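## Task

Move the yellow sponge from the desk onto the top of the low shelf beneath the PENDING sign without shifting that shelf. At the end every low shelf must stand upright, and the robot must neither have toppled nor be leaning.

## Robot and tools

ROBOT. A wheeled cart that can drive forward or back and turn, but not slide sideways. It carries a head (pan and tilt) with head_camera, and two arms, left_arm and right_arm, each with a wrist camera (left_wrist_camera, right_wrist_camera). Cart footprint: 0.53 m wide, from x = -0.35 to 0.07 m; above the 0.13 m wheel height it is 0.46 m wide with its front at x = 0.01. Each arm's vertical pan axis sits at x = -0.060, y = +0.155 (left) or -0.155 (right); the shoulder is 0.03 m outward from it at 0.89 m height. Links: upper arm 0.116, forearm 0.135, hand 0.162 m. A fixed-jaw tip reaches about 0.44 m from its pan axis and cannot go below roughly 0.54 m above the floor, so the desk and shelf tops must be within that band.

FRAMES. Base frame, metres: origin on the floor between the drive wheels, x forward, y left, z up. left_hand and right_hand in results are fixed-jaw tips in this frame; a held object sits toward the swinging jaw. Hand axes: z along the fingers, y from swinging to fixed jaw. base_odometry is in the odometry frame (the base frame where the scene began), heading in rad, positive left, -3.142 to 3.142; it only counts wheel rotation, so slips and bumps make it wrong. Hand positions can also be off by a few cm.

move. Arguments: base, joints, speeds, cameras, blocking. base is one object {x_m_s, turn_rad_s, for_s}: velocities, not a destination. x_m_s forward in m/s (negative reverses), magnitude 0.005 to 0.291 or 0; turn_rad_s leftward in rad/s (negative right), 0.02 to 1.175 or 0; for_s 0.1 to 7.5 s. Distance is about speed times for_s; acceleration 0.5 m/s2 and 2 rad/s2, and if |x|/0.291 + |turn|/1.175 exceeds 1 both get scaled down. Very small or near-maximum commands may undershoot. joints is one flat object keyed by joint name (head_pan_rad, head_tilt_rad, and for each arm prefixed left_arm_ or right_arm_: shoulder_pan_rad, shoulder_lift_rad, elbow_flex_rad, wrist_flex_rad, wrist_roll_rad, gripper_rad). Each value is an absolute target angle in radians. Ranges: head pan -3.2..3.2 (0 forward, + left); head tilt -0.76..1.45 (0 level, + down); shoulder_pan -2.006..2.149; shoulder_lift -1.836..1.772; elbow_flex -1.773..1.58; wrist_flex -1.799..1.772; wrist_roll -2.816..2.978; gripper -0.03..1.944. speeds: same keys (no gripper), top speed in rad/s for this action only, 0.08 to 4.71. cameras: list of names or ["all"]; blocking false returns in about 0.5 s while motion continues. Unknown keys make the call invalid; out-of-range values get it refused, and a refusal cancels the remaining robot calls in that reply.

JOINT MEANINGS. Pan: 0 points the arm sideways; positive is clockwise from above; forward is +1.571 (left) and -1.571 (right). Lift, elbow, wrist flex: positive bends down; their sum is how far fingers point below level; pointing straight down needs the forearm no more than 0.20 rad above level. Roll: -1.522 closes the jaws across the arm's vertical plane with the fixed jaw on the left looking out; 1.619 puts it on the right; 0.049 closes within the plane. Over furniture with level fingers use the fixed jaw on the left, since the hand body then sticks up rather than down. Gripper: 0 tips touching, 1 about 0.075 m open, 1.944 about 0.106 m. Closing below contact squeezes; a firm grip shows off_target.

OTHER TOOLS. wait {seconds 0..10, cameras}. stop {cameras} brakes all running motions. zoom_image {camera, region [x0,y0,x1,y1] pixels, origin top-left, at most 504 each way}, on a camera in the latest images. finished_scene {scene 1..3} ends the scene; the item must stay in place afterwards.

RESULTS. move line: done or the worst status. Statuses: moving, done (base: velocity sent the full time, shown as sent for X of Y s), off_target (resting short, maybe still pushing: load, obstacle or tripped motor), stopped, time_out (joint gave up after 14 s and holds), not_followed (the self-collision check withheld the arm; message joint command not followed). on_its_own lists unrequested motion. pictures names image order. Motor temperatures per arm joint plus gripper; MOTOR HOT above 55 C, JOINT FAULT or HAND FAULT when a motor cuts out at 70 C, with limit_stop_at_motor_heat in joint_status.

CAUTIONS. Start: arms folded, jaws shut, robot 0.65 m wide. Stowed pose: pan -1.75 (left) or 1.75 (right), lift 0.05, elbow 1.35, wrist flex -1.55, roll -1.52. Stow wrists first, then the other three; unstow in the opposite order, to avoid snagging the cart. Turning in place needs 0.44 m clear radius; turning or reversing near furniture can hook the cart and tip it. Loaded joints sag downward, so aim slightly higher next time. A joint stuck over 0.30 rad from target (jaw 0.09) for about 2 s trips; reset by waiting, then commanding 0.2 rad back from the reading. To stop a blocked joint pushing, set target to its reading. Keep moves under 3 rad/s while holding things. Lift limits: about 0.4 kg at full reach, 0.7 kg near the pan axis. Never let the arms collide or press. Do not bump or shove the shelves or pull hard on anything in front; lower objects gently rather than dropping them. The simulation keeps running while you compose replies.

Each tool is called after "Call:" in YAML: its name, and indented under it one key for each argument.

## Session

Call:
move:
  joints: {"head_pan_rad": 0.0, "head_tilt_rad": 0.15}
  cameras: ["head_camera"]

Call:
move:
  joints: {"head_pan_rad": -0.85}
  cameras: ["head_camera"]

Call:
move:
  joints: {"head_pan_rad": -1.7}
  cameras: ["head_camera"]

Call:
move:
  joints: {"head_pan_rad": 0.85}
  cameras: ["head_camera"]

Call:
move:
  joints: {"head_pan_rad": 1.7}
  cameras: ["head_camera"]

Call:
move:
  joints: {"head_pan_rad": 2.6, "head_tilt_rad": 0.3}
  cameras: ["head_camera"]

Call:
move:
  joints: {"head_pan_rad": -2.7, "head_tilt_rad": 0.3}
  cameras: ["head_camera"]

Scene clock: 0.83 s.
Motor temperatures (°C): left_arm=[29 30 29 30 30 28] | right_arm=[29 27 26 27 29 28]
move: done
base_odometry: x=+0.000 y=+0.000 heading=+0.000
base_status: not commanded
joint_positions: head_pan_rad=+0.000 head_tilt_rad=+0.141 left_arm_shoulder_pan_rad=+0.002 left_arm_shoulder_lift_rad=-1.688 left_arm_elbow_flex_rad=+1.459 left_arm_wrist_flex_rad=+0.984 left_arm_wrist_roll_rad=-0.001 left_arm_gripper_rad=+0.000 right_arm_shoulder_pan_rad=+0.004 right_arm_shoulder_lift_rad=-1.732 right_arm_elbow_flex_rad=+1.485 right_arm_wrist_flex_rad=+1.015 right_arm_wrist_roll_rad=+0.000 right_arm_gripper_rad=+0.000
joint_status: all done
left_hand: x=-0.0597 y=+0.3120 z=+0.8286 quat_wxyz=(+0.397, -0.918, +0.023, +0.009) (m; base frame)
right_hand: x=-0.0607 y=-0.3093 z=+0.8243 quat_wxyz=(+0.009, +0.024, +0.920, -0.391) (m; base frame)
pictures: head_camera
Images, in order (width x height): head_camera 644x476.

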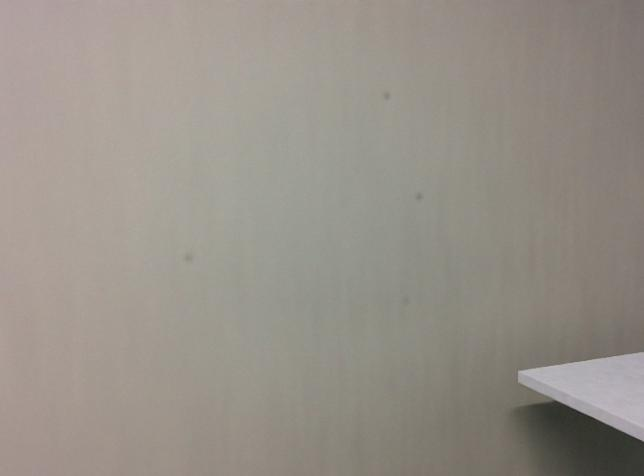

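Scene clock: 2.20 s.
move: done
base_odometry: x=+0.000 y=+0.000 heading=+0.000
base_status: not commanded
joint_positions: head_pan_rad=-0.841 head_tilt_rad=+0.141 left_arm_shoulder_pan_rad=+0.002 left_arm_shoulder_lift_rad=-1.688 left_arm_elbow_flex_rad=+1.459 left_arm_wrist_flex_rad=+0.984 left_arm_wrist_roll_rad=-0.001 left_arm_gripper_rad=+0.000 right_arm_shoulder_pan_rad=+0.004 right_arm_shoulder_lift_rad=-1.732 right_arm_elbow_flex_rad=+1.485 right_arm_wrist_flex_rad=+1.015 right_arm_wrist_roll_rad=+0.000 right_arm_gripper_rad=+0.000
joint_status: all done
left_hand: x=-0.0597 y=+0.3120 z=+0.8286 quat_wxyz=(+0.397, -0.918, +0.023, +0.009) (m; base frame)
right_hand: x=-0.0607 y=-0.3093 z=+0.8243 quat_wxyz=(+0.009, +0.024, +0.920, -0.391) (m; base frame)
pictures: head_camera
Images, in order (width x height): head_camera 644x476.

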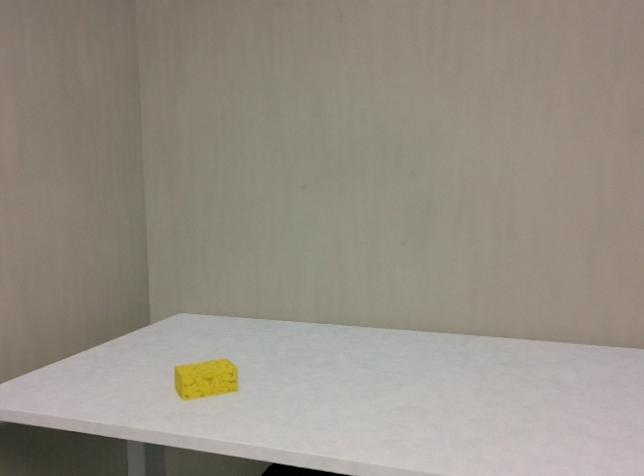

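Scene clock: 3.57 s.
move: done
base_odometry: x=+0.000 y=+0.000 heading=+0.000
base_status: not commanded
joint_positions: head_pan_rad=-1.690 head_tilt_rad=+0.141 left_arm_shoulder_pan_rad=+0.002 left_arm_shoulder_lift_rad=-1.688 left_arm_elbow_flex_rad=+1.459 left_arm_wrist_flex_rad=+0.984 left_arm_wrist_roll_rad=-0.001 left_arm_gripper_rad=+0.000 right_arm_shoulder_pan_rad=+0.004 right_arm_shoulder_lift_rad=-1.732 right_arm_elbow_flex_rad=+1.485 right_arm_wrist_flex_rad=+1.015 right_arm_wrist_roll_rad=+0.000 right_arm_gripper_rad=+0.000
joint_status: all done
left_hand: x=-0.0597 y=+0.3120 z=+0.8286 quat_wxyz=(+0.397, -0.918, +0.023, +0.009) (m; base frame)
right_hand: x=-0.0607 y=-0.3093 z=+0.8243 quat_wxyz=(+0.009, +0.024, +0.920, -0.391) (m; base frame)
pictures: head_camera
Images, in order (width x height): head_camera 644x476.

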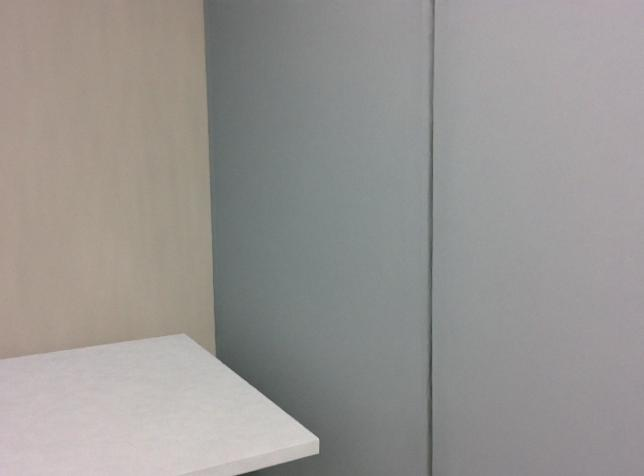

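Scene clock: 6.07 s.
move: done
base_odometry: x=+0.000 y=+0.000 heading=+0.000
base_status: not commanded
joint_positions: head_pan_rad=+0.839 head_tilt_rad=+0.141 left_arm_shoulder_pan_rad=+0.002 left_arm_shoulder_lift_rad=-1.688 left_arm_elbow_flex_rad=+1.459 left_arm_wrist_flex_rad=+0.984 left_arm_wrist_roll_rad=-0.001 left_arm_gripper_rad=+0.000 right_arm_shoulder_pan_rad=+0.004 right_arm_shoulder_lift_rad=-1.732 right_arm_elbow_flex_rad=+1.485 right_arm_wrist_flex_rad=+1.015 right_arm_wrist_roll_rad=+0.000 right_arm_gripper_rad=+0.000
joint_status: all done
left_hand: x=-0.0597 y=+0.3120 z=+0.8286 quat_wxyz=(+0.397, -0.918, +0.023, +0.009) (m; base frame)
right_hand: x=-0.0607 y=-0.3093 z=+0.8243 quat_wxyz=(+0.009, +0.024, +0.920, -0.391) (m; base frame)
pictures: head_camera
Images, in order (width x height): head_camera 644x476.

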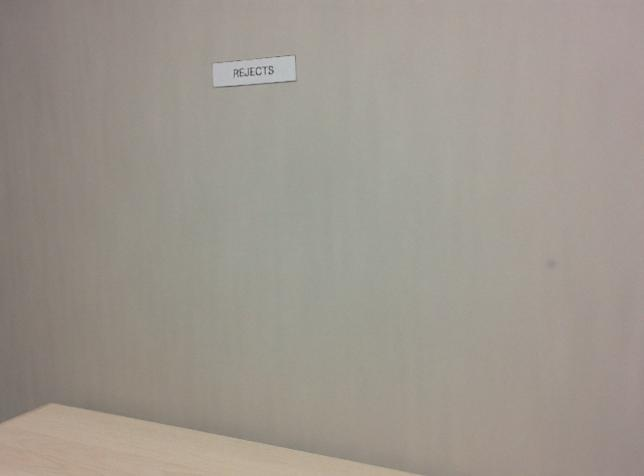

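Scene clock: 7.43 s.
move: done
base_odometry: x=+0.000 y=+0.000 heading=+0.000
base_status: not commanded
joint_positions: head_pan_rad=+1.689 head_tilt_rad=+0.141 left_arm_shoulder_pan_rad=+0.002 left_arm_shoulder_lift_rad=-1.688 left_arm_elbow_flex_rad=+1.459 left_arm_wrist_flex_rad=+0.984 left_arm_wrist_roll_rad=-0.001 left_arm_gripper_rad=+0.000 right_arm_shoulder_pan_rad=+0.004 right_arm_shoulder_lift_rad=-1.732 right_arm_elbow_flex_rad=+1.485 right_arm_wrist_flex_rad=+1.015 right_arm_wrist_roll_rad=+0.000 right_arm_gripper_rad=+0.000
joint_status: all done
left_hand: x=-0.0597 y=+0.3120 z=+0.8286 quat_wxyz=(+0.397, -0.918, +0.023, +0.009) (m; base frame)
right_hand: x=-0.0607 y=-0.3093 z=+0.8243 quat_wxyz=(+0.009, +0.024, +0.920, -0.391) (m; base frame)
pictures: head_camera
Images, in order (width x height): head_camera 644x476.

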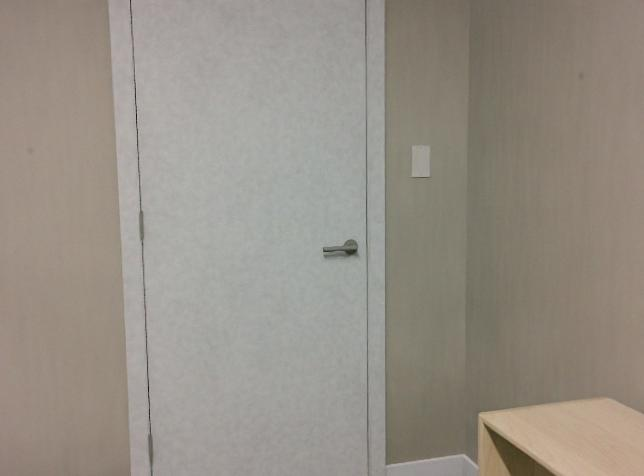

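Scene clock: 8.83 s.
move: done
base_odometry: x=+0.000 y=+0.000 heading=+0.000
base_status: not commanded
joint_positions: head_pan_rad=+2.589 head_tilt_rad=+0.292 left_arm_shoulder_pan_rad=+0.002 left_arm_shoulder_lift_rad=-1.688 left_arm_elbow_flex_rad=+1.459 left_arm_wrist_flex_rad=+0.984 left_arm_wrist_roll_rad=-0.001 left_arm_gripper_rad=+0.000 right_arm_shoulder_pan_rad=+0.004 right_arm_shoulder_lift_rad=-1.732 right_arm_elbow_flex_rad=+1.485 right_arm_wrist_flex_rad=+1.015 right_arm_wrist_roll_rad=+0.000 right_arm_gripper_rad=+0.000
joint_status: all done
left_hand: x=-0.0597 y=+0.3120 z=+0.8286 quat_wxyz=(+0.397, -0.918, +0.023, +0.009) (m; base frame)
right_hand: x=-0.0607 y=-0.3093 z=+0.8243 quat_wxyz=(+0.009, +0.024, +0.920, -0.391) (m; base frame)
pictures: head_camera
Images, in order (width x height): head_camera 644x476.

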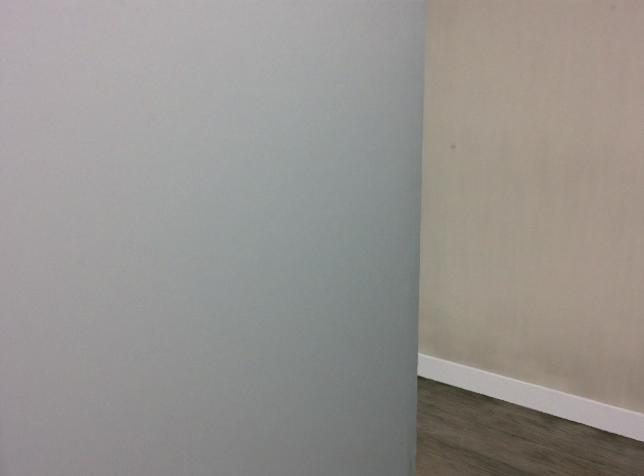

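Scene clock: 13.17 s.
move: done
base_odometry: x=+0.000 y=+0.000 heading=+0.000
base_status: not commanded
joint_positions: head_pan_rad=-2.691 head_tilt_rad=+0.292 left_arm_shoulder_pan_rad=+0.002 left_arm_shoulder_lift_rad=-1.688 left_arm_elbow_flex_rad=+1.459 left_arm_wrist_flex_rad=+0.984 left_arm_wrist_roll_rad=-0.001 left_arm_gripper_rad=+0.000 right_arm_shoulder_pan_rad=+0.004 right_arm_shoulder_lift_rad=-1.732 right_arm_elbow_flex_rad=+1.485 right_arm_wrist_flex_rad=+1.015 right_arm_wrist_roll_rad=+0.000 right_arm_gripper_rad=+0.000
joint_status: all done
left_hand: x=-0.0597 y=+0.3120 z=+0.8286 quat_wxyz=(+0.397, -0.918, +0.023, +0.009) (m; base frame)
right_hand: x=-0.0607 y=-0.3093 z=+0.8243 quat_wxyz=(+0.009, +0.024, +0.920, -0.391) (m; base frame)
pictures: head_camera
Images, in order (width x height): head_camera 644x476.

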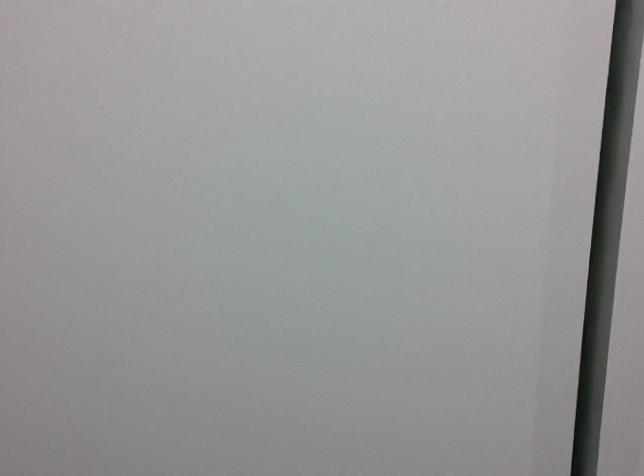

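Call:
move:
  joints: {"head_pan_rad": 2.4, "head_tilt_rad": 0.7}
  cameras: ["head_camera"]

Call:
move:
  joints: {"head_pan_rad": 1.2, "head_tilt_rad": 0.6}
  cameras: ["head_camera"]

Call:
move:
  joints: {"head_pan_rad": -1.0, "head_tilt_rad": 0.5}
  cameras: ["head_camera"]

Call:
move:
  joints: {"head_pan_rad": -1.9, "head_tilt_rad": 0.8}
  cameras: ["head_camera"]

Scene clock: 26.67 s.
move: done
base_odometry: x=+0.000 y=+0.000 heading=+0.000
base_status: not commanded
joint_positions: head_pan_rad=+2.390 head_tilt_rad=+0.693 left_arm_shoulder_pan_rad=+0.002 left_arm_shoulder_lift_rad=-1.688 left_arm_elbow_flex_rad=+1.459 left_arm_wrist_flex_rad=+0.984 left_arm_wrist_roll_rad=-0.001 left_arm_gripper_rad=+0.000 right_arm_shoulder_pan_rad=+0.004 right_arm_shoulder_lift_rad=-1.732 right_arm_elbow_flex_rad=+1.485 right_arm_wrist_flex_rad=+1.015 right_arm_wrist_roll_rad=+0.000 right_arm_gripper_rad=+0.000
joint_status: all done
left_hand: x=-0.0597 y=+0.3120 z=+0.8286 quat_wxyz=(+0.397, -0.918, +0.023, +0.009) (m; base frame)
right_hand: x=-0.0607 y=-0.3093 z=+0.8243 quat_wxyz=(+0.009, +0.024, +0.920, -0.391) (m; base frame)
pictures: head_camera
Images, in order (width x height): head_camera 644x476.

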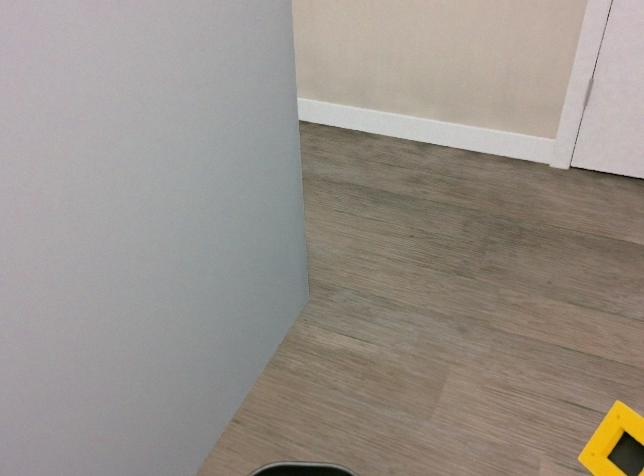

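Scene clock: 28.27 s.
move: done
base_odometry: x=+0.000 y=+0.000 heading=+0.000
base_status: not commanded
joint_positions: head_pan_rad=+1.209 head_tilt_rad=+0.613 left_arm_shoulder_pan_rad=+0.002 left_arm_shoulder_lift_rad=-1.688 left_arm_elbow_flex_rad=+1.459 left_arm_wrist_flex_rad=+0.984 left_arm_wrist_roll_rad=-0.001 left_arm_gripper_rad=+0.000 right_arm_shoulder_pan_rad=+0.004 right_arm_shoulder_lift_rad=-1.732 right_arm_elbow_flex_rad=+1.485 right_arm_wrist_flex_rad=+1.015 right_arm_wrist_roll_rad=+0.000 right_arm_gripper_rad=+0.000
joint_status: all done
left_hand: x=-0.0597 y=+0.3120 z=+0.8286 quat_wxyz=(+0.397, -0.918, +0.023, +0.009) (m; base frame)
right_hand: x=-0.0607 y=-0.3093 z=+0.8243 quat_wxyz=(+0.009, +0.024, +0.920, -0.391) (m; base frame)
pictures: head_camera
Images, in order (width x height): head_camera 644x476.

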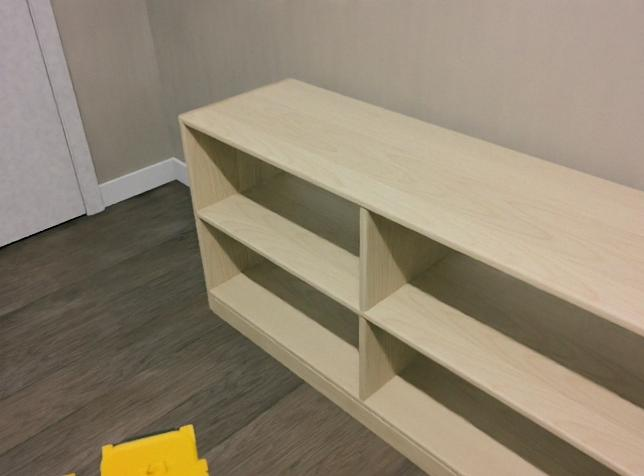

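Scene clock: 30.53 s.
move: done
base_odometry: x=+0.000 y=+0.000 heading=+0.000
base_status: not commanded
joint_positions: head_pan_rad=-0.991 head_tilt_rad=+0.513 left_arm_shoulder_pan_rad=+0.002 left_arm_shoulder_lift_rad=-1.688 left_arm_elbow_flex_rad=+1.459 left_arm_wrist_flex_rad=+0.984 left_arm_wrist_roll_rad=-0.001 left_arm_gripper_rad=+0.000 right_arm_shoulder_pan_rad=+0.004 right_arm_shoulder_lift_rad=-1.732 right_arm_elbow_flex_rad=+1.485 right_arm_wrist_flex_rad=+1.015 right_arm_wrist_roll_rad=+0.000 right_arm_gripper_rad=+0.000
joint_status: all done
left_hand: x=-0.0597 y=+0.3120 z=+0.8286 quat_wxyz=(+0.397, -0.918, +0.023, +0.009) (m; base frame)
right_hand: x=-0.0607 y=-0.3093 z=+0.8243 quat_wxyz=(+0.009, +0.024, +0.920, -0.391) (m; base frame)
pictures: head_camera
Images, in order (width x height): head_camera 644x476.

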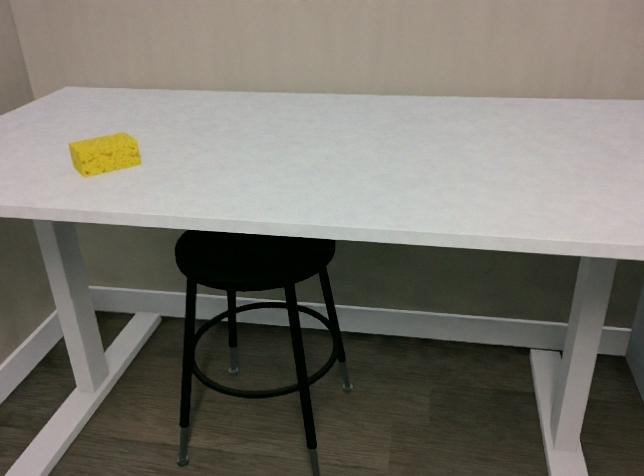

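Scene clock: 31.93 s.
move: done
base_odometry: x=+0.000 y=+0.000 heading=+0.000
base_status: not commanded
joint_positions: head_pan_rad=-1.891 head_tilt_rad=+0.794 left_arm_shoulder_pan_rad=+0.002 left_arm_shoulder_lift_rad=-1.688 left_arm_elbow_flex_rad=+1.459 left_arm_wrist_flex_rad=+0.984 left_arm_wrist_roll_rad=-0.001 left_arm_gripper_rad=+0.000 right_arm_shoulder_pan_rad=+0.004 right_arm_shoulder_lift_rad=-1.732 right_arm_elbow_flex_rad=+1.485 right_arm_wrist_flex_rad=+1.015 right_arm_wrist_roll_rad=+0.000 right_arm_gripper_rad=+0.000
joint_status: all done
left_hand: x=-0.0597 y=+0.3120 z=+0.8286 quat_wxyz=(+0.397, -0.918, +0.023, +0.009) (m; base frame)
right_hand: x=-0.0607 y=-0.3093 z=+0.8243 quat_wxyz=(+0.009, +0.024, +0.920, -0.391) (m; base frame)
pictures: head_camera
Images, in order (width x height): head_camera 644x476.

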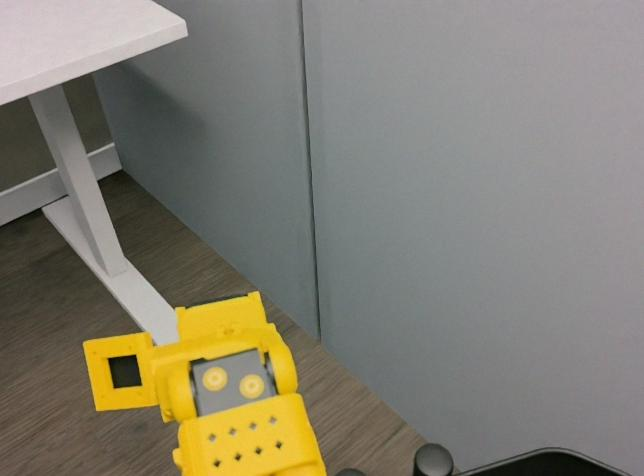

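Call:
move:
  base: {"turn_rad_s": -0.3, "for_s": 0.7}
  joints: {"left_arm_shoulder_pan_rad": 1.7, "head_pan_rad": 0.2, "head_tilt_rad": 0.85}

Call:
move:
  base: {"x_m_s": 0.25, "for_s": 2.88}
  joints: {"left_arm_shoulder_lift_rad": -0.5, "left_arm_elbow_flex_rad": 0.75, "left_arm_wrist_flex_rad": 0.0, "left_arm_wrist_roll_rad": -1.522, "left_arm_gripper_rad": 1.93}

Call:
move:
  base: {"turn_rad_s": -0.6, "for_s": 2.3}
  cameras: ["head_camera", "left_wrist_camera"]

Scene clock: 68.30 s.
move: done
base_odometry: x=+0.000 y=+0.000 heading=-0.209
base_status: done (sent for 0.7 of 0.7 s)
joint_positions: head_pan_rad=+0.189 head_tilt_rad=+0.844 left_arm_shoulder_pan_rad=+1.695 left_arm_shoulder_lift_rad=-1.688 left_arm_elbow_flex_rad=+1.459 left_arm_wrist_flex_rad=+0.984 left_arm_wrist_roll_rad=-0.001 left_arm_gripper_rad=+0.000 right_arm_shoulder_pan_rad=+0.001 right_arm_shoulder_lift_rad=-1.732 right_arm_elbow_flex_rad=+1.485 right_arm_wrist_flex_rad=+1.015 right_arm_wrist_roll_rad=+0.000 right_arm_gripper_rad=+0.000
joint_status: all done
left_hand: x=+0.0958 y=+0.1355 z=+0.8286 quat_wxyz=(+0.270, -0.590, +0.703, -0.291) (m; base frame)
right_hand: x=-0.0602 y=-0.3093 z=+0.8243 quat_wxyz=(+0.009, +0.023, +0.920, -0.391) (m; base frame)
pictures: none

Scene clock: 72.33 s.
move: done
base_odometry: x=+0.701 y=-0.149 heading=-0.208
base_status: done (sent for 2.87 of 2.87 s)
joint_positions: head_pan_rad=+0.189 head_tilt_rad=+0.844 left_arm_shoulder_pan_rad=+1.695 left_arm_shoulder_lift_rad=-0.500 left_arm_elbow_flex_rad=+0.787 left_arm_wrist_flex_rad=+0.014 left_arm_wrist_roll_rad=-1.518 left_arm_gripper_rad=+1.922 right_arm_shoulder_pan_rad=+0.000 right_arm_shoulder_lift_rad=-1.732 right_arm_elbow_flex_rad=+1.485 right_arm_wrist_flex_rad=+1.015 right_arm_wrist_roll_rad=+0.000 right_arm_gripper_rad=+0.000
joint_status: all done
left_hand: x=+0.2238 y=+0.1273 z=+0.9249 quat_wxyz=(+0.591, +0.048, +0.804, -0.038) (m; base frame)
right_hand: x=-0.0599 y=-0.3093 z=+0.8243 quat_wxyz=(+0.010, +0.022, +0.920, -0.391) (m; base frame)
pictures: none

Scene clock: 75.27 s.
move: done
base_odometry: x=+0.701 y=-0.148 heading=-1.589
base_status: done (sent for 2.3 of 2.3 s)
joint_positions: head_pan_rad=+0.189 head_tilt_rad=+0.844 left_arm_shoulder_pan_rad=+1.701 left_arm_shoulder_lift_rad=-0.500 left_arm_elbow_flex_rad=+0.787 left_arm_wrist_flex_rad=+0.014 left_arm_wrist_roll_rad=-1.518 left_arm_gripper_rad=+1.922 right_arm_shoulder_pan_rad=+0.004 right_arm_shoulder_lift_rad=-1.732 right_arm_elbow_flex_rad=+1.485 right_arm_wrist_flex_rad=+1.015 right_arm_wrist_roll_rad=+0.000 right_arm_gripper_rad=+0.000
joint_status: not commanded
left_hand: x=+0.2236 y=+0.1256 z=+0.9249 quat_wxyz=(+0.591, +0.051, +0.804, -0.040) (m; base frame)
right_hand: x=-0.0607 y=-0.3093 z=+0.8243 quat_wxyz=(+0.009, +0.024, +0.920, -0.391) (m; base frame)
pictures: head_camera, left_wrist_camera
Images, in order (width x height): head_camera 644x476, left_wrist_camera 644x476.

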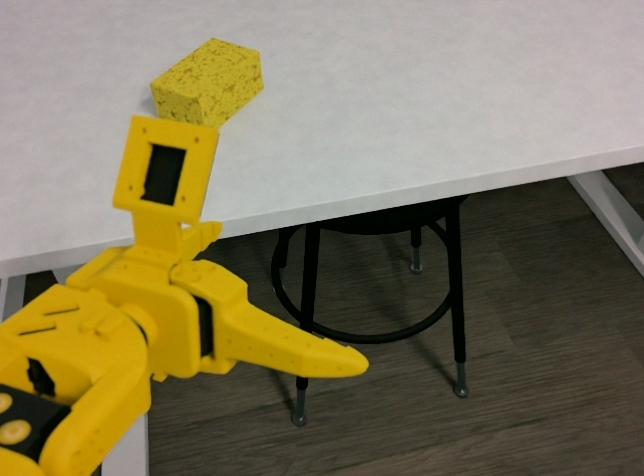

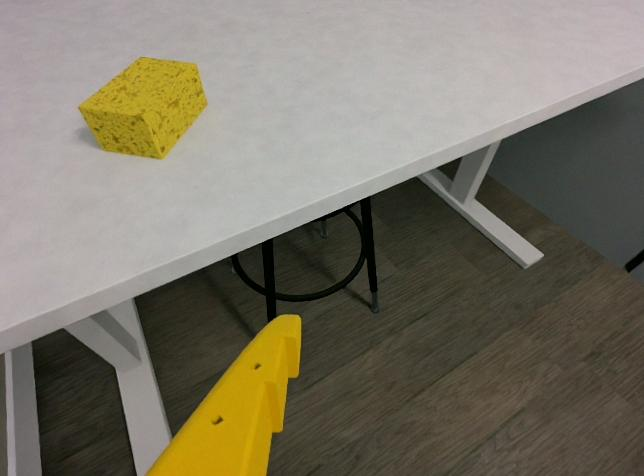

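Call:
move:
  base: {"turn_rad_s":0.6,"for_s":1.1}

Call:
move:
  base: {"x_m_s":0.15,"for_s":1.2}
  joints: {"left_arm_shoulder_pan_rad":1.62,"left_arm_shoulder_lift_rad":-0.5,"left_arm_elbow_flex_rad":0.45}

Call:
move:
  base: {"turn_rad_s":-0.6,"for_s":1.1}
  joints: {"head_tilt_rad":0.95,"head_pan_rad":0.15}
  cameras: ["head_camera","left_wrist_camera"]

Scene clock: 125.40 s.
move: done
base_odometry: x=+0.700 y=-0.148 heading=-0.931
base_status: done (sent for 1.1 of 1.1 s)
joint_positions: head_pan_rad=+0.189 head_tilt_rad=+0.844 left_arm_shoulder_pan_rad=+1.692 left_arm_shoulder_lift_rad=-0.500 left_arm_elbow_flex_rad=+0.787 left_arm_wrist_flex_rad=+0.014 left_arm_wrist_roll_rad=-1.518 left_arm_gripper_rad=+1.922 right_arm_shoulder_pan_rad=-0.004 right_arm_shoulder_lift_rad=-1.732 right_arm_elbow_flex_rad=+1.485 right_arm_wrist_flex_rad=+1.015 right_arm_wrist_roll_rad=+0.000 right_arm_gripper_rad=+0.000
joint_status: not commanded
left_hand: x=+0.2239 y=+0.1282 z=+0.9249 quat_wxyz=(+0.591, +0.047, +0.804, -0.037) (m; base frame)
right_hand: x=-0.0595 y=-0.3093 z=+0.8243 quat_wxyz=(+0.010, +0.021, +0.920, -0.390) (m; base frame)
pictures: none

Scene clock: 127.47 s.
move: done
base_odometry: x=+0.809 y=-0.293 heading=-0.928
base_status: done (sent for 1.2 of 1.2 s)
joint_positions: head_pan_rad=+0.189 head_tilt_rad=+0.844 left_arm_shoulder_pan_rad=+1.622 left_arm_shoulder_lift_rad=-0.500 left_arm_elbow_flex_rad=+0.490 left_arm_wrist_flex_rad=+0.014 left_arm_wrist_roll_rad=-1.527 left_arm_gripper_rad=+1.922 right_arm_shoulder_pan_rad=+0.000 right_arm_shoulder_lift_rad=-1.732 right_arm_elbow_flex_rad=+1.485 right_arm_wrist_flex_rad=+1.015 right_arm_wrist_roll_rad=+0.000 right_arm_gripper_rad=+0.000
joint_status: all done
left_hand: x=+0.2364 y=+0.1477 z=+1.0118 quat_wxyz=(+0.705, +0.020, +0.708, -0.016) (m; base frame)
right_hand: x=-0.0599 y=-0.3093 z=+0.8243 quat_wxyz=(+0.010, +0.022, +0.920, -0.391) (m; base frame)
pictures: none

Scene clock: 129.30 s.
move: done
base_odometry: x=+0.808 y=-0.292 heading=-1.589
base_status: done (sent for 1.1 of 1.1 s)
joint_positions: head_pan_rad=+0.159 head_tilt_rad=+0.943 left_arm_shoulder_pan_rad=+1.623 left_arm_shoulder_lift_rad=-0.500 left_arm_elbow_flex_rad=+0.490 left_arm_wrist_flex_rad=+0.014 left_arm_wrist_roll_rad=-1.527 left_arm_gripper_rad=+1.922 right_arm_shoulder_pan_rad=+0.004 right_arm_shoulder_lift_rad=-1.732 right_arm_elbow_flex_rad=+1.485 right_arm_wrist_flex_rad=+1.015 right_arm_wrist_roll_rad=+0.000 right_arm_gripper_rad=+0.000
joint_status: all done
left_hand: x=+0.2364 y=+0.1472 z=+1.0118 quat_wxyz=(+0.705, +0.020, +0.708, -0.017) (m; base frame)
right_hand: x=-0.0607 y=-0.3093 z=+0.8243 quat_wxyz=(+0.009, +0.024, +0.920, -0.391) (m; base frame)
pictures: head_camera, left_wrist_camera
Images, in order (width x height): head_camera 644x476, left_wrist_camera 644x476.

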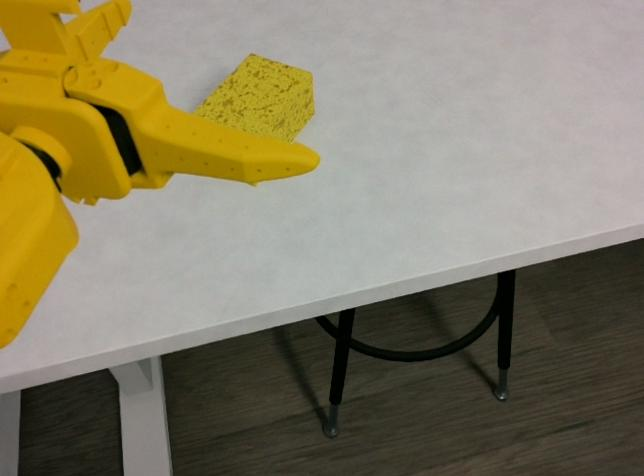

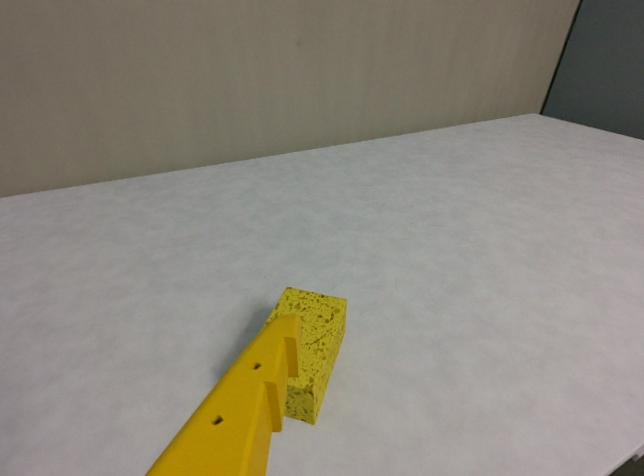

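Call:
move:
  joints: {"left_arm_shoulder_pan_rad":1.53,"left_arm_shoulder_lift_rad":-0.4,"left_arm_elbow_flex_rad":0.65,"left_arm_wrist_flex_rad":0.0}
  cameras: ["head_camera","left_wrist_camera"]

Scene clock: 151.60 s.
move: done
base_odometry: x=+0.808 y=-0.292 heading=-1.589
base_status: not commanded
joint_positions: head_pan_rad=+0.159 head_tilt_rad=+0.943 left_arm_shoulder_pan_rad=+1.531 left_arm_shoulder_lift_rad=-0.398 left_arm_elbow_flex_rad=+0.654 left_arm_wrist_flex_rad=+0.014 left_arm_wrist_roll_rad=-1.527 left_arm_gripper_rad=+1.922 right_arm_shoulder_pan_rad=+0.004 right_arm_shoulder_lift_rad=-1.732 right_arm_elbow_flex_rad=+1.485 right_arm_wrist_flex_rad=+1.015 right_arm_wrist_roll_rad=+0.000 right_arm_gripper_rad=+0.000
joint_status: all done
left_hand: x=+0.2385 y=+0.1746 z=+0.9365 quat_wxyz=(+0.605, -0.014, +0.796, +0.014) (m; base frame)
right_hand: x=-0.0607 y=-0.3093 z=+0.8243 quat_wxyz=(+0.009, +0.024, +0.920, -0.391) (m; base frame)
pictures: head_camera, left_wrist_camera
Images, in order (width x height): head_camera 644x476, left_wrist_camera 644x476.

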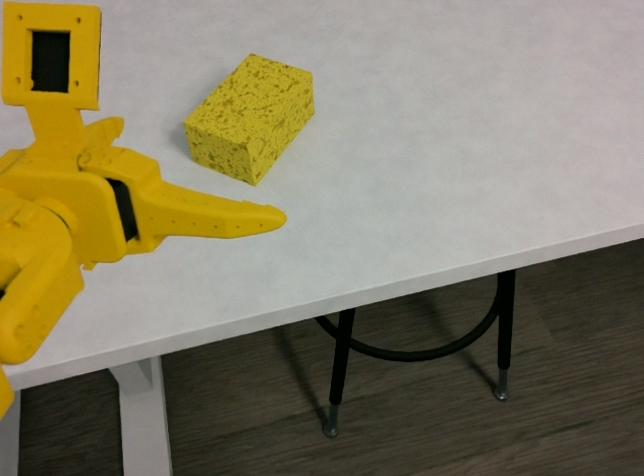

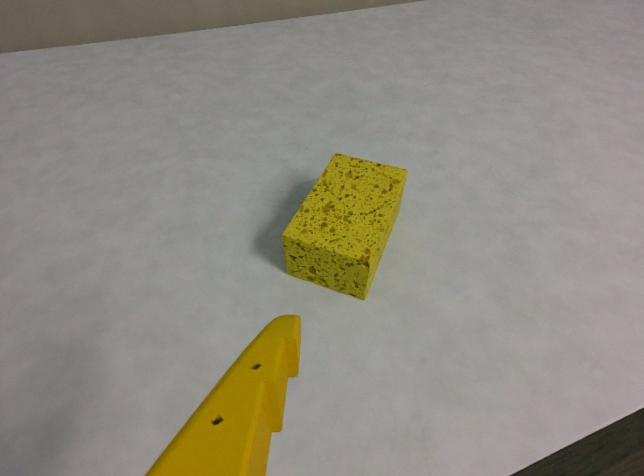

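Call:
move:
  joints: {"left_arm_shoulder_pan_rad":1.505,"left_arm_shoulder_lift_rad":0.39,"left_arm_elbow_flex_rad":-0.35,"left_arm_wrist_flex_rad":0.28}
  speeds: {"left_arm_shoulder_lift_rad":1.0,"left_arm_elbow_flex_rad":1.2}

Call:
move:
  joints: {"left_arm_shoulder_lift_rad":0.88,"left_arm_elbow_flex_rad":-0.30,"left_arm_wrist_flex_rad":-0.31}
  speeds: {"left_arm_shoulder_lift_rad":0.5,"left_arm_elbow_flex_rad":0.1,"left_arm_wrist_flex_rad":0.6}
  cameras: ["head_camera","left_wrist_camera"]

Scene clock: 166.03 s.
move: done
base_odometry: x=+0.808 y=-0.292 heading=-1.589
base_status: not commanded
joint_positions: head_pan_rad=+0.159 head_tilt_rad=+0.943 left_arm_shoulder_pan_rad=+1.508 left_arm_shoulder_lift_rad=+0.402 left_arm_elbow_flex_rad=-0.311 left_arm_wrist_flex_rad=+0.277 left_arm_wrist_roll_rad=-1.527 left_arm_gripper_rad=+1.922 right_arm_shoulder_pan_rad=+0.004 right_arm_shoulder_lift_rad=-1.732 right_arm_elbow_flex_rad=+1.485 right_arm_wrist_flex_rad=+1.015 right_arm_wrist_roll_rad=+0.000 right_arm_gripper_rad=+0.000
joint_status: all done
left_hand: x=+0.3235 y=+0.1868 z=+0.9215 quat_wxyz=(+0.565, -0.024, +0.824, +0.019) (m; base frame)
right_hand: x=-0.0607 y=-0.3093 z=+0.8243 quat_wxyz=(+0.009, +0.024, +0.920, -0.391) (m; base frame)
pictures: none

Scene clock: 167.63 s.
move: done
base_odometry: x=+0.808 y=-0.292 heading=-1.589
base_status: not commanded
joint_positions: head_pan_rad=+0.159 head_tilt_rad=+0.943 left_arm_shoulder_pan_rad=+1.508 left_arm_shoulder_lift_rad=+0.893 left_arm_elbow_flex_rad=-0.296 left_arm_wrist_flex_rad=-0.296 left_arm_wrist_roll_rad=-1.527 left_arm_gripper_rad=+1.922 right_arm_shoulder_pan_rad=+0.004 right_arm_shoulder_lift_rad=-1.732 right_arm_elbow_flex_rad=+1.485 right_arm_wrist_flex_rad=+1.015 right_arm_wrist_roll_rad=+0.000 right_arm_gripper_rad=+0.000
joint_status: all done
left_hand: x=+0.3420 y=+0.1880 z=+0.8232 quat_wxyz=(+0.592, -0.023, +0.805, +0.020) (m; base frame)
right_hand: x=-0.0607 y=-0.3093 z=+0.8243 quat_wxyz=(+0.009, +0.024, +0.920, -0.391) (m; base frame)
pictures: head_camera, left_wrist_camera
Images, in order (width x height): head_camera 644x476, left_wrist_camera 644x476.

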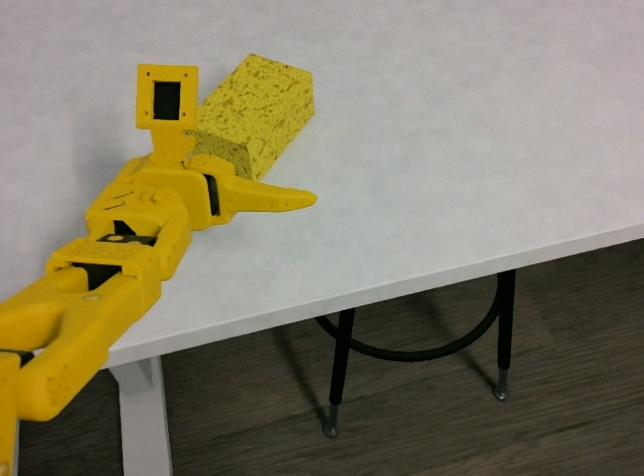

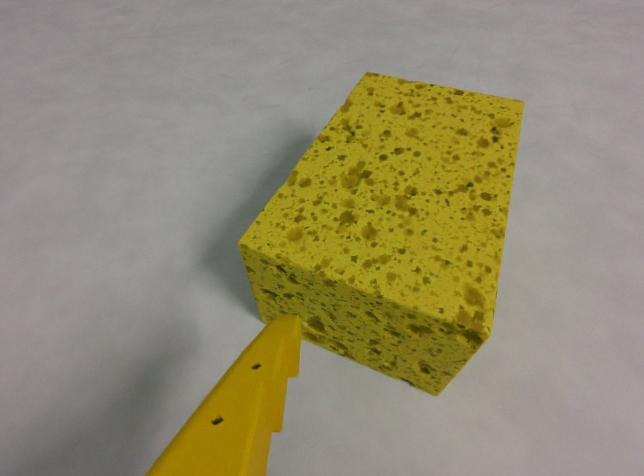

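Call:
move:
  joints: {"left_arm_shoulder_pan_rad":1.43}
  speeds: {"left_arm_shoulder_pan_rad":0.5}

Call:
move:
  base: {"x_m_s":0.06,"for_s":0.6}
  cameras: ["head_camera","left_wrist_camera"]

Scene clock: 175.57 s.
move: done
base_odometry: x=+0.808 y=-0.292 heading=-1.589
base_status: not commanded
joint_positions: head_pan_rad=+0.159 head_tilt_rad=+0.943 left_arm_shoulder_pan_rad=+1.431 left_arm_shoulder_lift_rad=+0.893 left_arm_elbow_flex_rad=-0.296 left_arm_wrist_flex_rad=-0.296 left_arm_wrist_roll_rad=-1.527 left_arm_gripper_rad=+1.922 right_arm_shoulder_pan_rad=+0.004 right_arm_shoulder_lift_rad=-1.732 right_arm_elbow_flex_rad=+1.485 right_arm_wrist_flex_rad=+1.015 right_arm_wrist_roll_rad=+0.000 right_arm_gripper_rad=+0.000
joint_status: all done
left_hand: x=+0.3383 y=+0.2187 z=+0.8232 quat_wxyz=(+0.591, -0.054, +0.804, +0.043) (m; base frame)
right_hand: x=-0.0607 y=-0.3093 z=+0.8243 quat_wxyz=(+0.009, +0.024, +0.920, -0.391) (m; base frame)
pictures: none

Scene clock: 176.97 s.
move: done
base_odometry: x=+0.808 y=-0.329 heading=-1.592
base_status: done (sent for 0.6 of 0.6 s)
joint_positions: head_pan_rad=+0.159 head_tilt_rad=+0.944 left_arm_shoulder_pan_rad=+1.428 left_arm_shoulder_lift_rad=+0.893 left_arm_elbow_flex_rad=-0.296 left_arm_wrist_flex_rad=-0.296 left_arm_wrist_roll_rad=-1.527 left_arm_gripper_rad=+1.922 right_arm_shoulder_pan_rad=+0.004 right_arm_shoulder_lift_rad=-1.732 right_arm_elbow_flex_rad=+1.485 right_arm_wrist_flex_rad=+1.015 right_arm_wrist_roll_rad=+0.000 right_arm_gripper_rad=+0.000
joint_status: not commanded
left_hand: x=+0.3381 y=+0.2199 z=+0.8232 quat_wxyz=(+0.591, -0.055, +0.804, +0.044) (m; base frame)
right_hand: x=-0.0607 y=-0.3093 z=+0.8243 quat_wxyz=(+0.009, +0.024, +0.920, -0.391) (m; base frame)
pictures: head_camera, left_wrist_camera
Images, in order (width x height): head_camera 644x476, left_wrist_camera 644x476.

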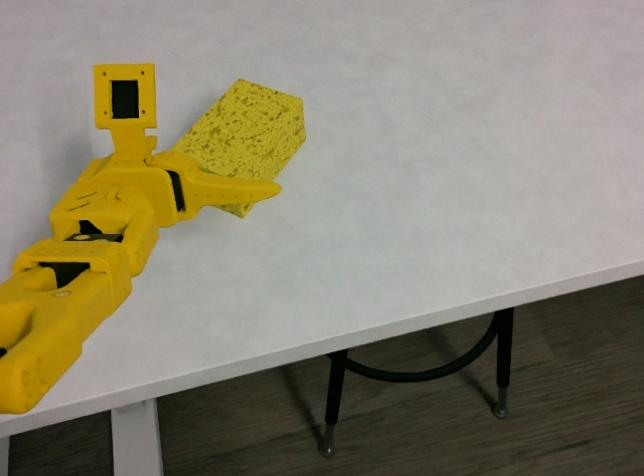

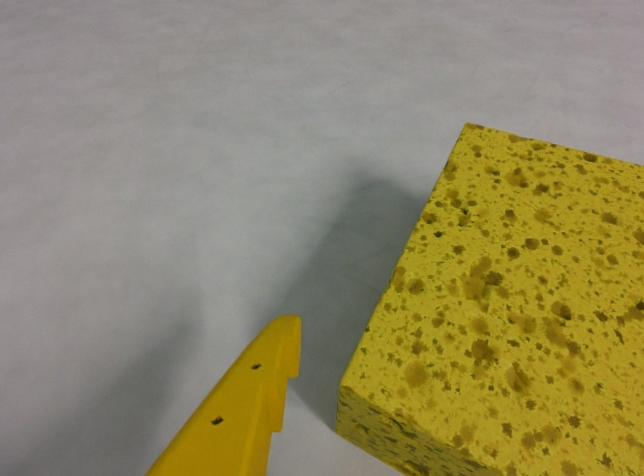

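Call:
move:
  joints: {"left_arm_shoulder_pan_rad":1.455,"left_arm_shoulder_lift_rad":1.12,"left_arm_elbow_flex_rad":-0.75,"left_arm_wrist_flex_rad":-0.07}
  speeds: {"left_arm_shoulder_lift_rad":0.22,"left_arm_elbow_flex_rad":0.45,"left_arm_wrist_flex_rad":0.23}
  cameras: ["head_camera","left_wrist_camera"]

Scene clock: 190.67 s.
move: done
base_odometry: x=+0.808 y=-0.329 heading=-1.592
base_status: not commanded
joint_positions: head_pan_rad=+0.159 head_tilt_rad=+0.944 left_arm_shoulder_pan_rad=+1.454 left_arm_shoulder_lift_rad=+1.139 left_arm_elbow_flex_rad=-0.713 left_arm_wrist_flex_rad=-0.072 left_arm_wrist_roll_rad=-1.527 left_arm_gripper_rad=+1.922 right_arm_shoulder_pan_rad=+0.004 right_arm_shoulder_lift_rad=-1.732 right_arm_elbow_flex_rad=+1.485 right_arm_wrist_flex_rad=+1.015 right_arm_wrist_roll_rad=+0.000 right_arm_gripper_rad=+0.000
joint_status: all done
left_hand: x=+0.3561 y=+0.2114 z=+0.8088 quat_wxyz=(+0.570, -0.046, +0.819, +0.035) (m; base frame)
right_hand: x=-0.0607 y=-0.3093 z=+0.8243 quat_wxyz=(+0.009, +0.024, +0.920, -0.391) (m; base frame)
pictures: head_camera, left_wrist_camera
Images, in order (width x height): head_camera 644x476, left_wrist_camera 644x476.

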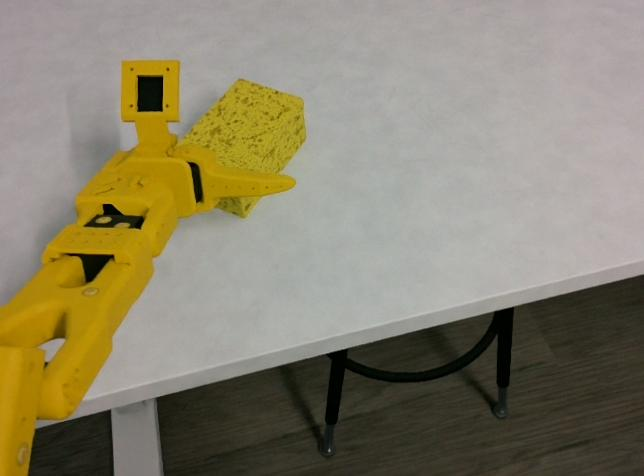

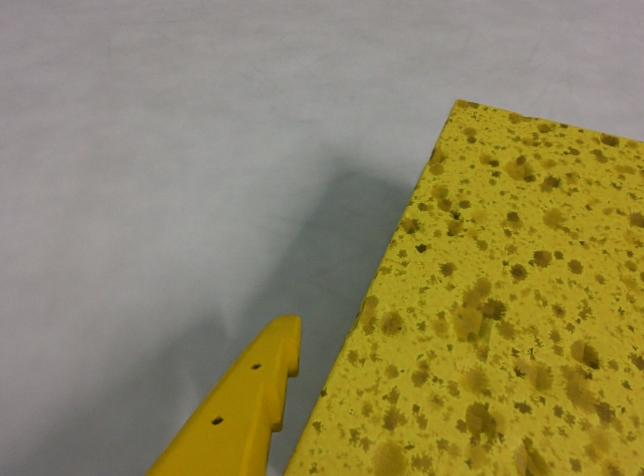

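Call:
move:
  joints: {"left_arm_gripper_rad":0.5}
  cameras: ["head_camera","left_wrist_camera"]

Scene clock: 198.23 s.
move: done
base_odometry: x=+0.808 y=-0.329 heading=-1.592
base_status: not commanded
joint_positions: head_pan_rad=+0.159 head_tilt_rad=+0.944 left_arm_shoulder_pan_rad=+1.454 left_arm_shoulder_lift_rad=+1.139 left_arm_elbow_flex_rad=-0.737 left_arm_wrist_flex_rad=-0.081 left_arm_wrist_roll_rad=-1.518 left_arm_gripper_rad=+0.511 right_arm_shoulder_pan_rad=+0.004 right_arm_shoulder_lift_rad=-1.732 right_arm_elbow_flex_rad=+1.485 right_arm_wrist_flex_rad=+1.015 right_arm_wrist_roll_rad=+0.000 right_arm_gripper_rad=+0.000
joint_status: all done
left_hand: x=+0.3591 y=+0.2118 z=+0.8169 quat_wxyz=(+0.584, -0.049, +0.809, +0.033) (m; base frame)
right_hand: x=-0.0607 y=-0.3093 z=+0.8243 quat_wxyz=(+0.009, +0.024, +0.920, -0.391) (m; base frame)
pictures: head_camera, left_wrist_camera
Images, in order (width x height): head_camera 644x476, left_wrist_camera 644x476.

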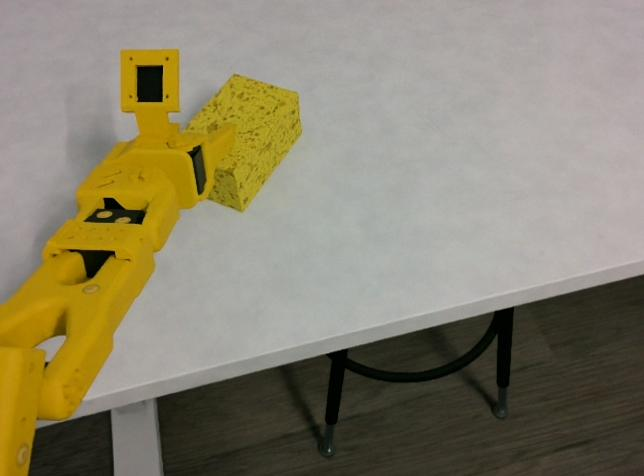

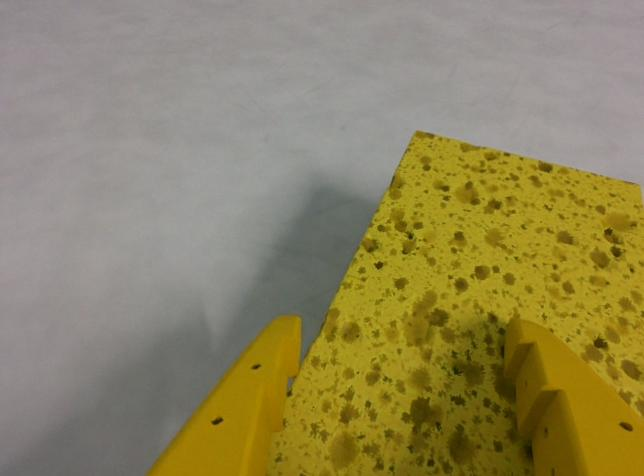

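Call:
move:
  joints: {"left_arm_gripper_rad":1.93}

Call:
move:
  joints: {"left_arm_shoulder_pan_rad":1.465,"left_arm_shoulder_lift_rad":1.2,"left_arm_elbow_flex_rad":-0.8,"left_arm_wrist_flex_rad":0.0}
  speeds: {"left_arm_shoulder_lift_rad":0.15,"left_arm_elbow_flex_rad":0.15,"left_arm_wrist_flex_rad":0.2}
  cameras: ["left_wrist_camera"]

Scene clock: 211.43 s.
move: done
base_odometry: x=+0.808 y=-0.329 heading=-1.592
base_status: not commanded
joint_positions: head_pan_rad=+0.159 head_tilt_rad=+0.944 left_arm_shoulder_pan_rad=+1.453 left_arm_shoulder_lift_rad=+1.139 left_arm_elbow_flex_rad=-0.737 left_arm_wrist_flex_rad=-0.067 left_arm_wrist_roll_rad=-1.518 left_arm_gripper_rad=+1.922 right_arm_shoulder_pan_rad=+0.004 right_arm_shoulder_lift_rad=-1.732 right_arm_elbow_flex_rad=+1.485 right_arm_wrist_flex_rad=+1.015 right_arm_wrist_roll_rad=+0.000 right_arm_gripper_rad=+0.000
joint_status: all done
left_hand: x=+0.3583 y=+0.2124 z=+0.8149 quat_wxyz=(+0.579, -0.050, +0.813, +0.033) (m; base frame)
right_hand: x=-0.0607 y=-0.3093 z=+0.8243 quat_wxyz=(+0.009, +0.024, +0.920, -0.391) (m; base frame)
pictures: none

Scene clock: 212.40 s.
move: done
base_odometry: x=+0.808 y=-0.329 heading=-1.592
base_status: not commanded
joint_positions: head_pan_rad=+0.159 head_tilt_rad=+0.944 left_arm_shoulder_pan_rad=+1.456 left_arm_shoulder_lift_rad=+1.219 left_arm_elbow_flex_rad=-0.765 left_arm_wrist_flex_rad=-0.001 left_arm_wrist_roll_rad=-1.518 left_arm_gripper_rad=+1.922 right_arm_shoulder_pan_rad=+0.004 right_arm_shoulder_lift_rad=-1.732 right_arm_elbow_flex_rad=+1.485 right_arm_wrist_flex_rad=+1.015 right_arm_wrist_roll_rad=+0.000 right_arm_gripper_rad=+0.000
joint_status: all done
left_hand: x=+0.3499 y=+0.2101 z=+0.7817 quat_wxyz=(+0.530, -0.050, +0.846, +0.029) (m; base frame)
right_hand: x=-0.0607 y=-0.3093 z=+0.8243 quat_wxyz=(+0.009, +0.024, +0.920, -0.391) (m; base frame)
pictures: left_wrist_camera
Images, in order (width x height): left_wrist_camera 644x476.

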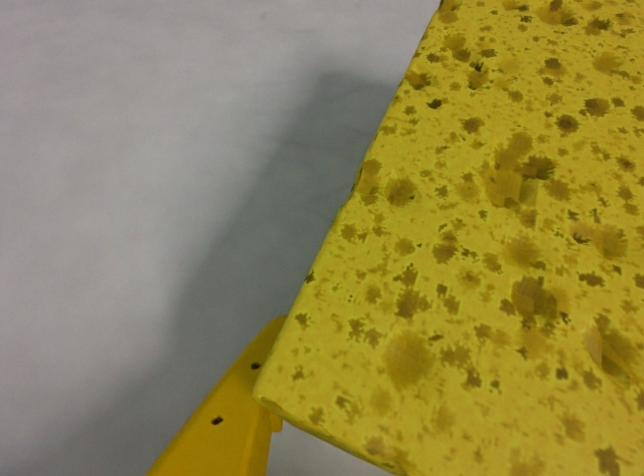

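Call:
move:
  joints: {"left_arm_gripper_rad":0.5}
  cameras: ["head_camera","left_wrist_camera"]

Scene clock: 221.23 s.
move: off_target
base_odometry: x=+0.808 y=-0.329 heading=-1.592
base_status: not commanded
joint_positions: head_pan_rad=+0.159 head_tilt_rad=+0.944 left_arm_shoulder_pan_rad=+1.467 left_arm_shoulder_lift_rad=+1.219 left_arm_elbow_flex_rad=-0.766 left_arm_wrist_flex_rad=-0.001 left_arm_wrist_roll_rad=-1.527 left_arm_gripper_rad=+0.825 right_arm_shoulder_pan_rad=+0.004 right_arm_shoulder_lift_rad=-1.732 right_arm_elbow_flex_rad=+1.485 right_arm_wrist_flex_rad=+1.015 right_arm_wrist_roll_rad=+0.000 right_arm_gripper_rad=+0.000
joint_status: left_arm_gripper_rad off_target (ended at +0.825, target +0.500)
left_hand: x=+0.3507 y=+0.2057 z=+0.7822 quat_wxyz=(+0.530, -0.042, +0.846, +0.029) (m; base frame)
right_hand: x=-0.0607 y=-0.3093 z=+0.8243 quat_wxyz=(+0.009, +0.024, +0.920, -0.391) (m; base frame)
pictures: head_camera, left_wrist_camera
Images, in order (width x height): head_camera 644x476, left_wrist_camera 644x476.

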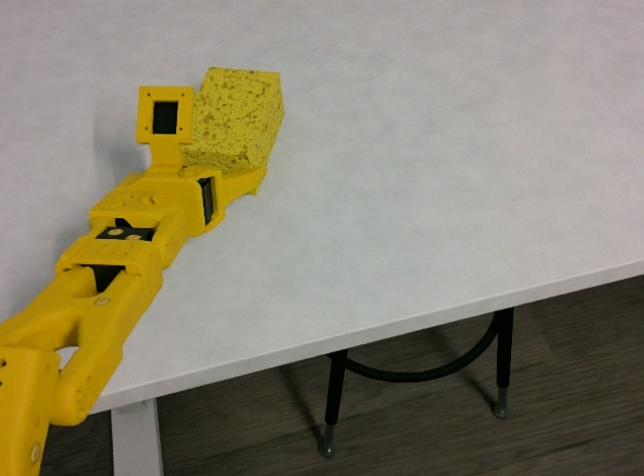

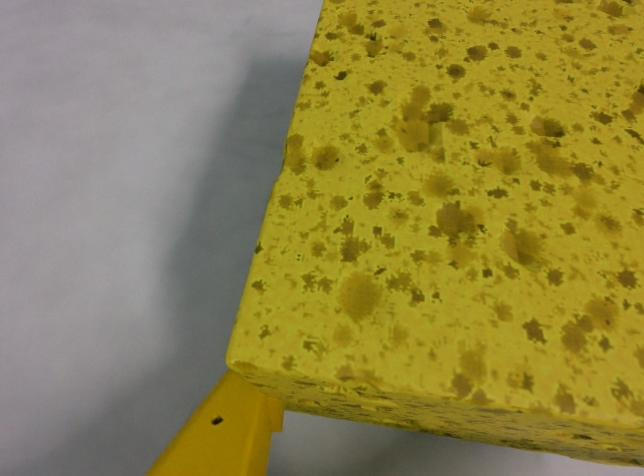

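Call:
move:
  joints: {"left_arm_shoulder_lift_rad":0.6,"left_arm_elbow_flex_rad":-0.55,"left_arm_wrist_flex_rad":0.3,"left_arm_gripper_rad":0.65}
  speeds: {"left_arm_shoulder_lift_rad":0.5,"left_arm_elbow_flex_rad":0.2,"left_arm_wrist_flex_rad":0.25}
  cameras: ["head_camera","left_wrist_camera"]

Scene clock: 228.97 s.
move: off_target
base_odometry: x=+0.808 y=-0.329 heading=-1.592
base_status: not commanded
joint_positions: head_pan_rad=+0.159 head_tilt_rad=+0.944 left_arm_shoulder_pan_rad=+1.464 left_arm_shoulder_lift_rad=+0.674 left_arm_elbow_flex_rad=-0.543 left_arm_wrist_flex_rad=+0.298 left_arm_wrist_roll_rad=-1.527 left_arm_gripper_rad=+0.847 right_arm_shoulder_pan_rad=+0.004 right_arm_shoulder_lift_rad=-1.732 right_arm_elbow_flex_rad=+1.485 right_arm_wrist_flex_rad=+1.015 right_arm_wrist_roll_rad=+0.000 right_arm_gripper_rad=+0.000
joint_status: left_arm_gripper_rad off_target (ended at +0.847, target +0.650); the others done
left_hand: x=+0.3397 y=+0.2058 z=+0.8849 quat_wxyz=(+0.539, -0.043, +0.840, +0.030) (m; base frame)
right_hand: x=-0.0607 y=-0.3093 z=+0.8243 quat_wxyz=(+0.009, +0.024, +0.920, -0.391) (m; base frame)
pictures: head_camera, left_wrist_camera
Images, in order (width x height): head_camera 644x476, left_wrist_camera 644x476.

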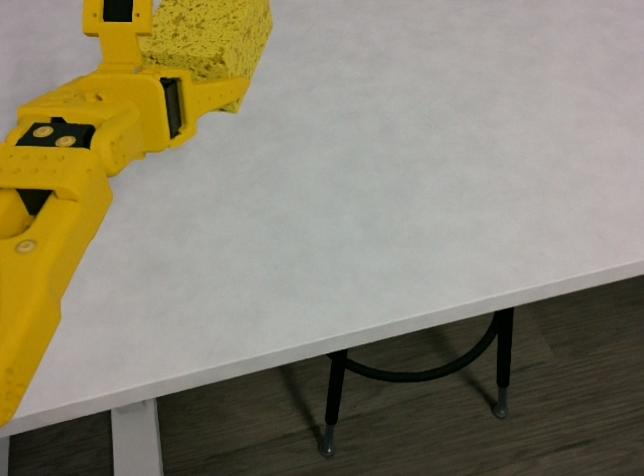

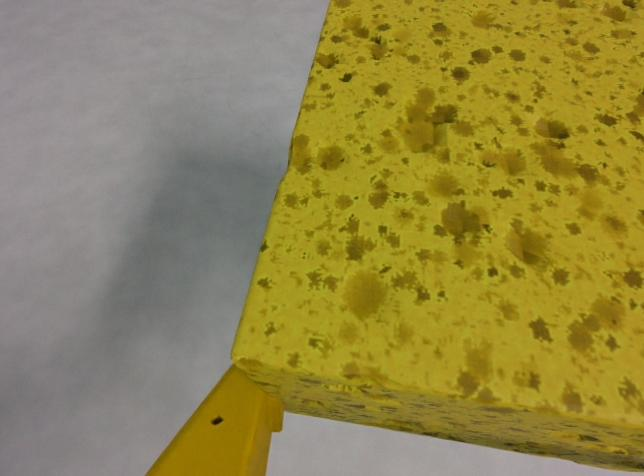

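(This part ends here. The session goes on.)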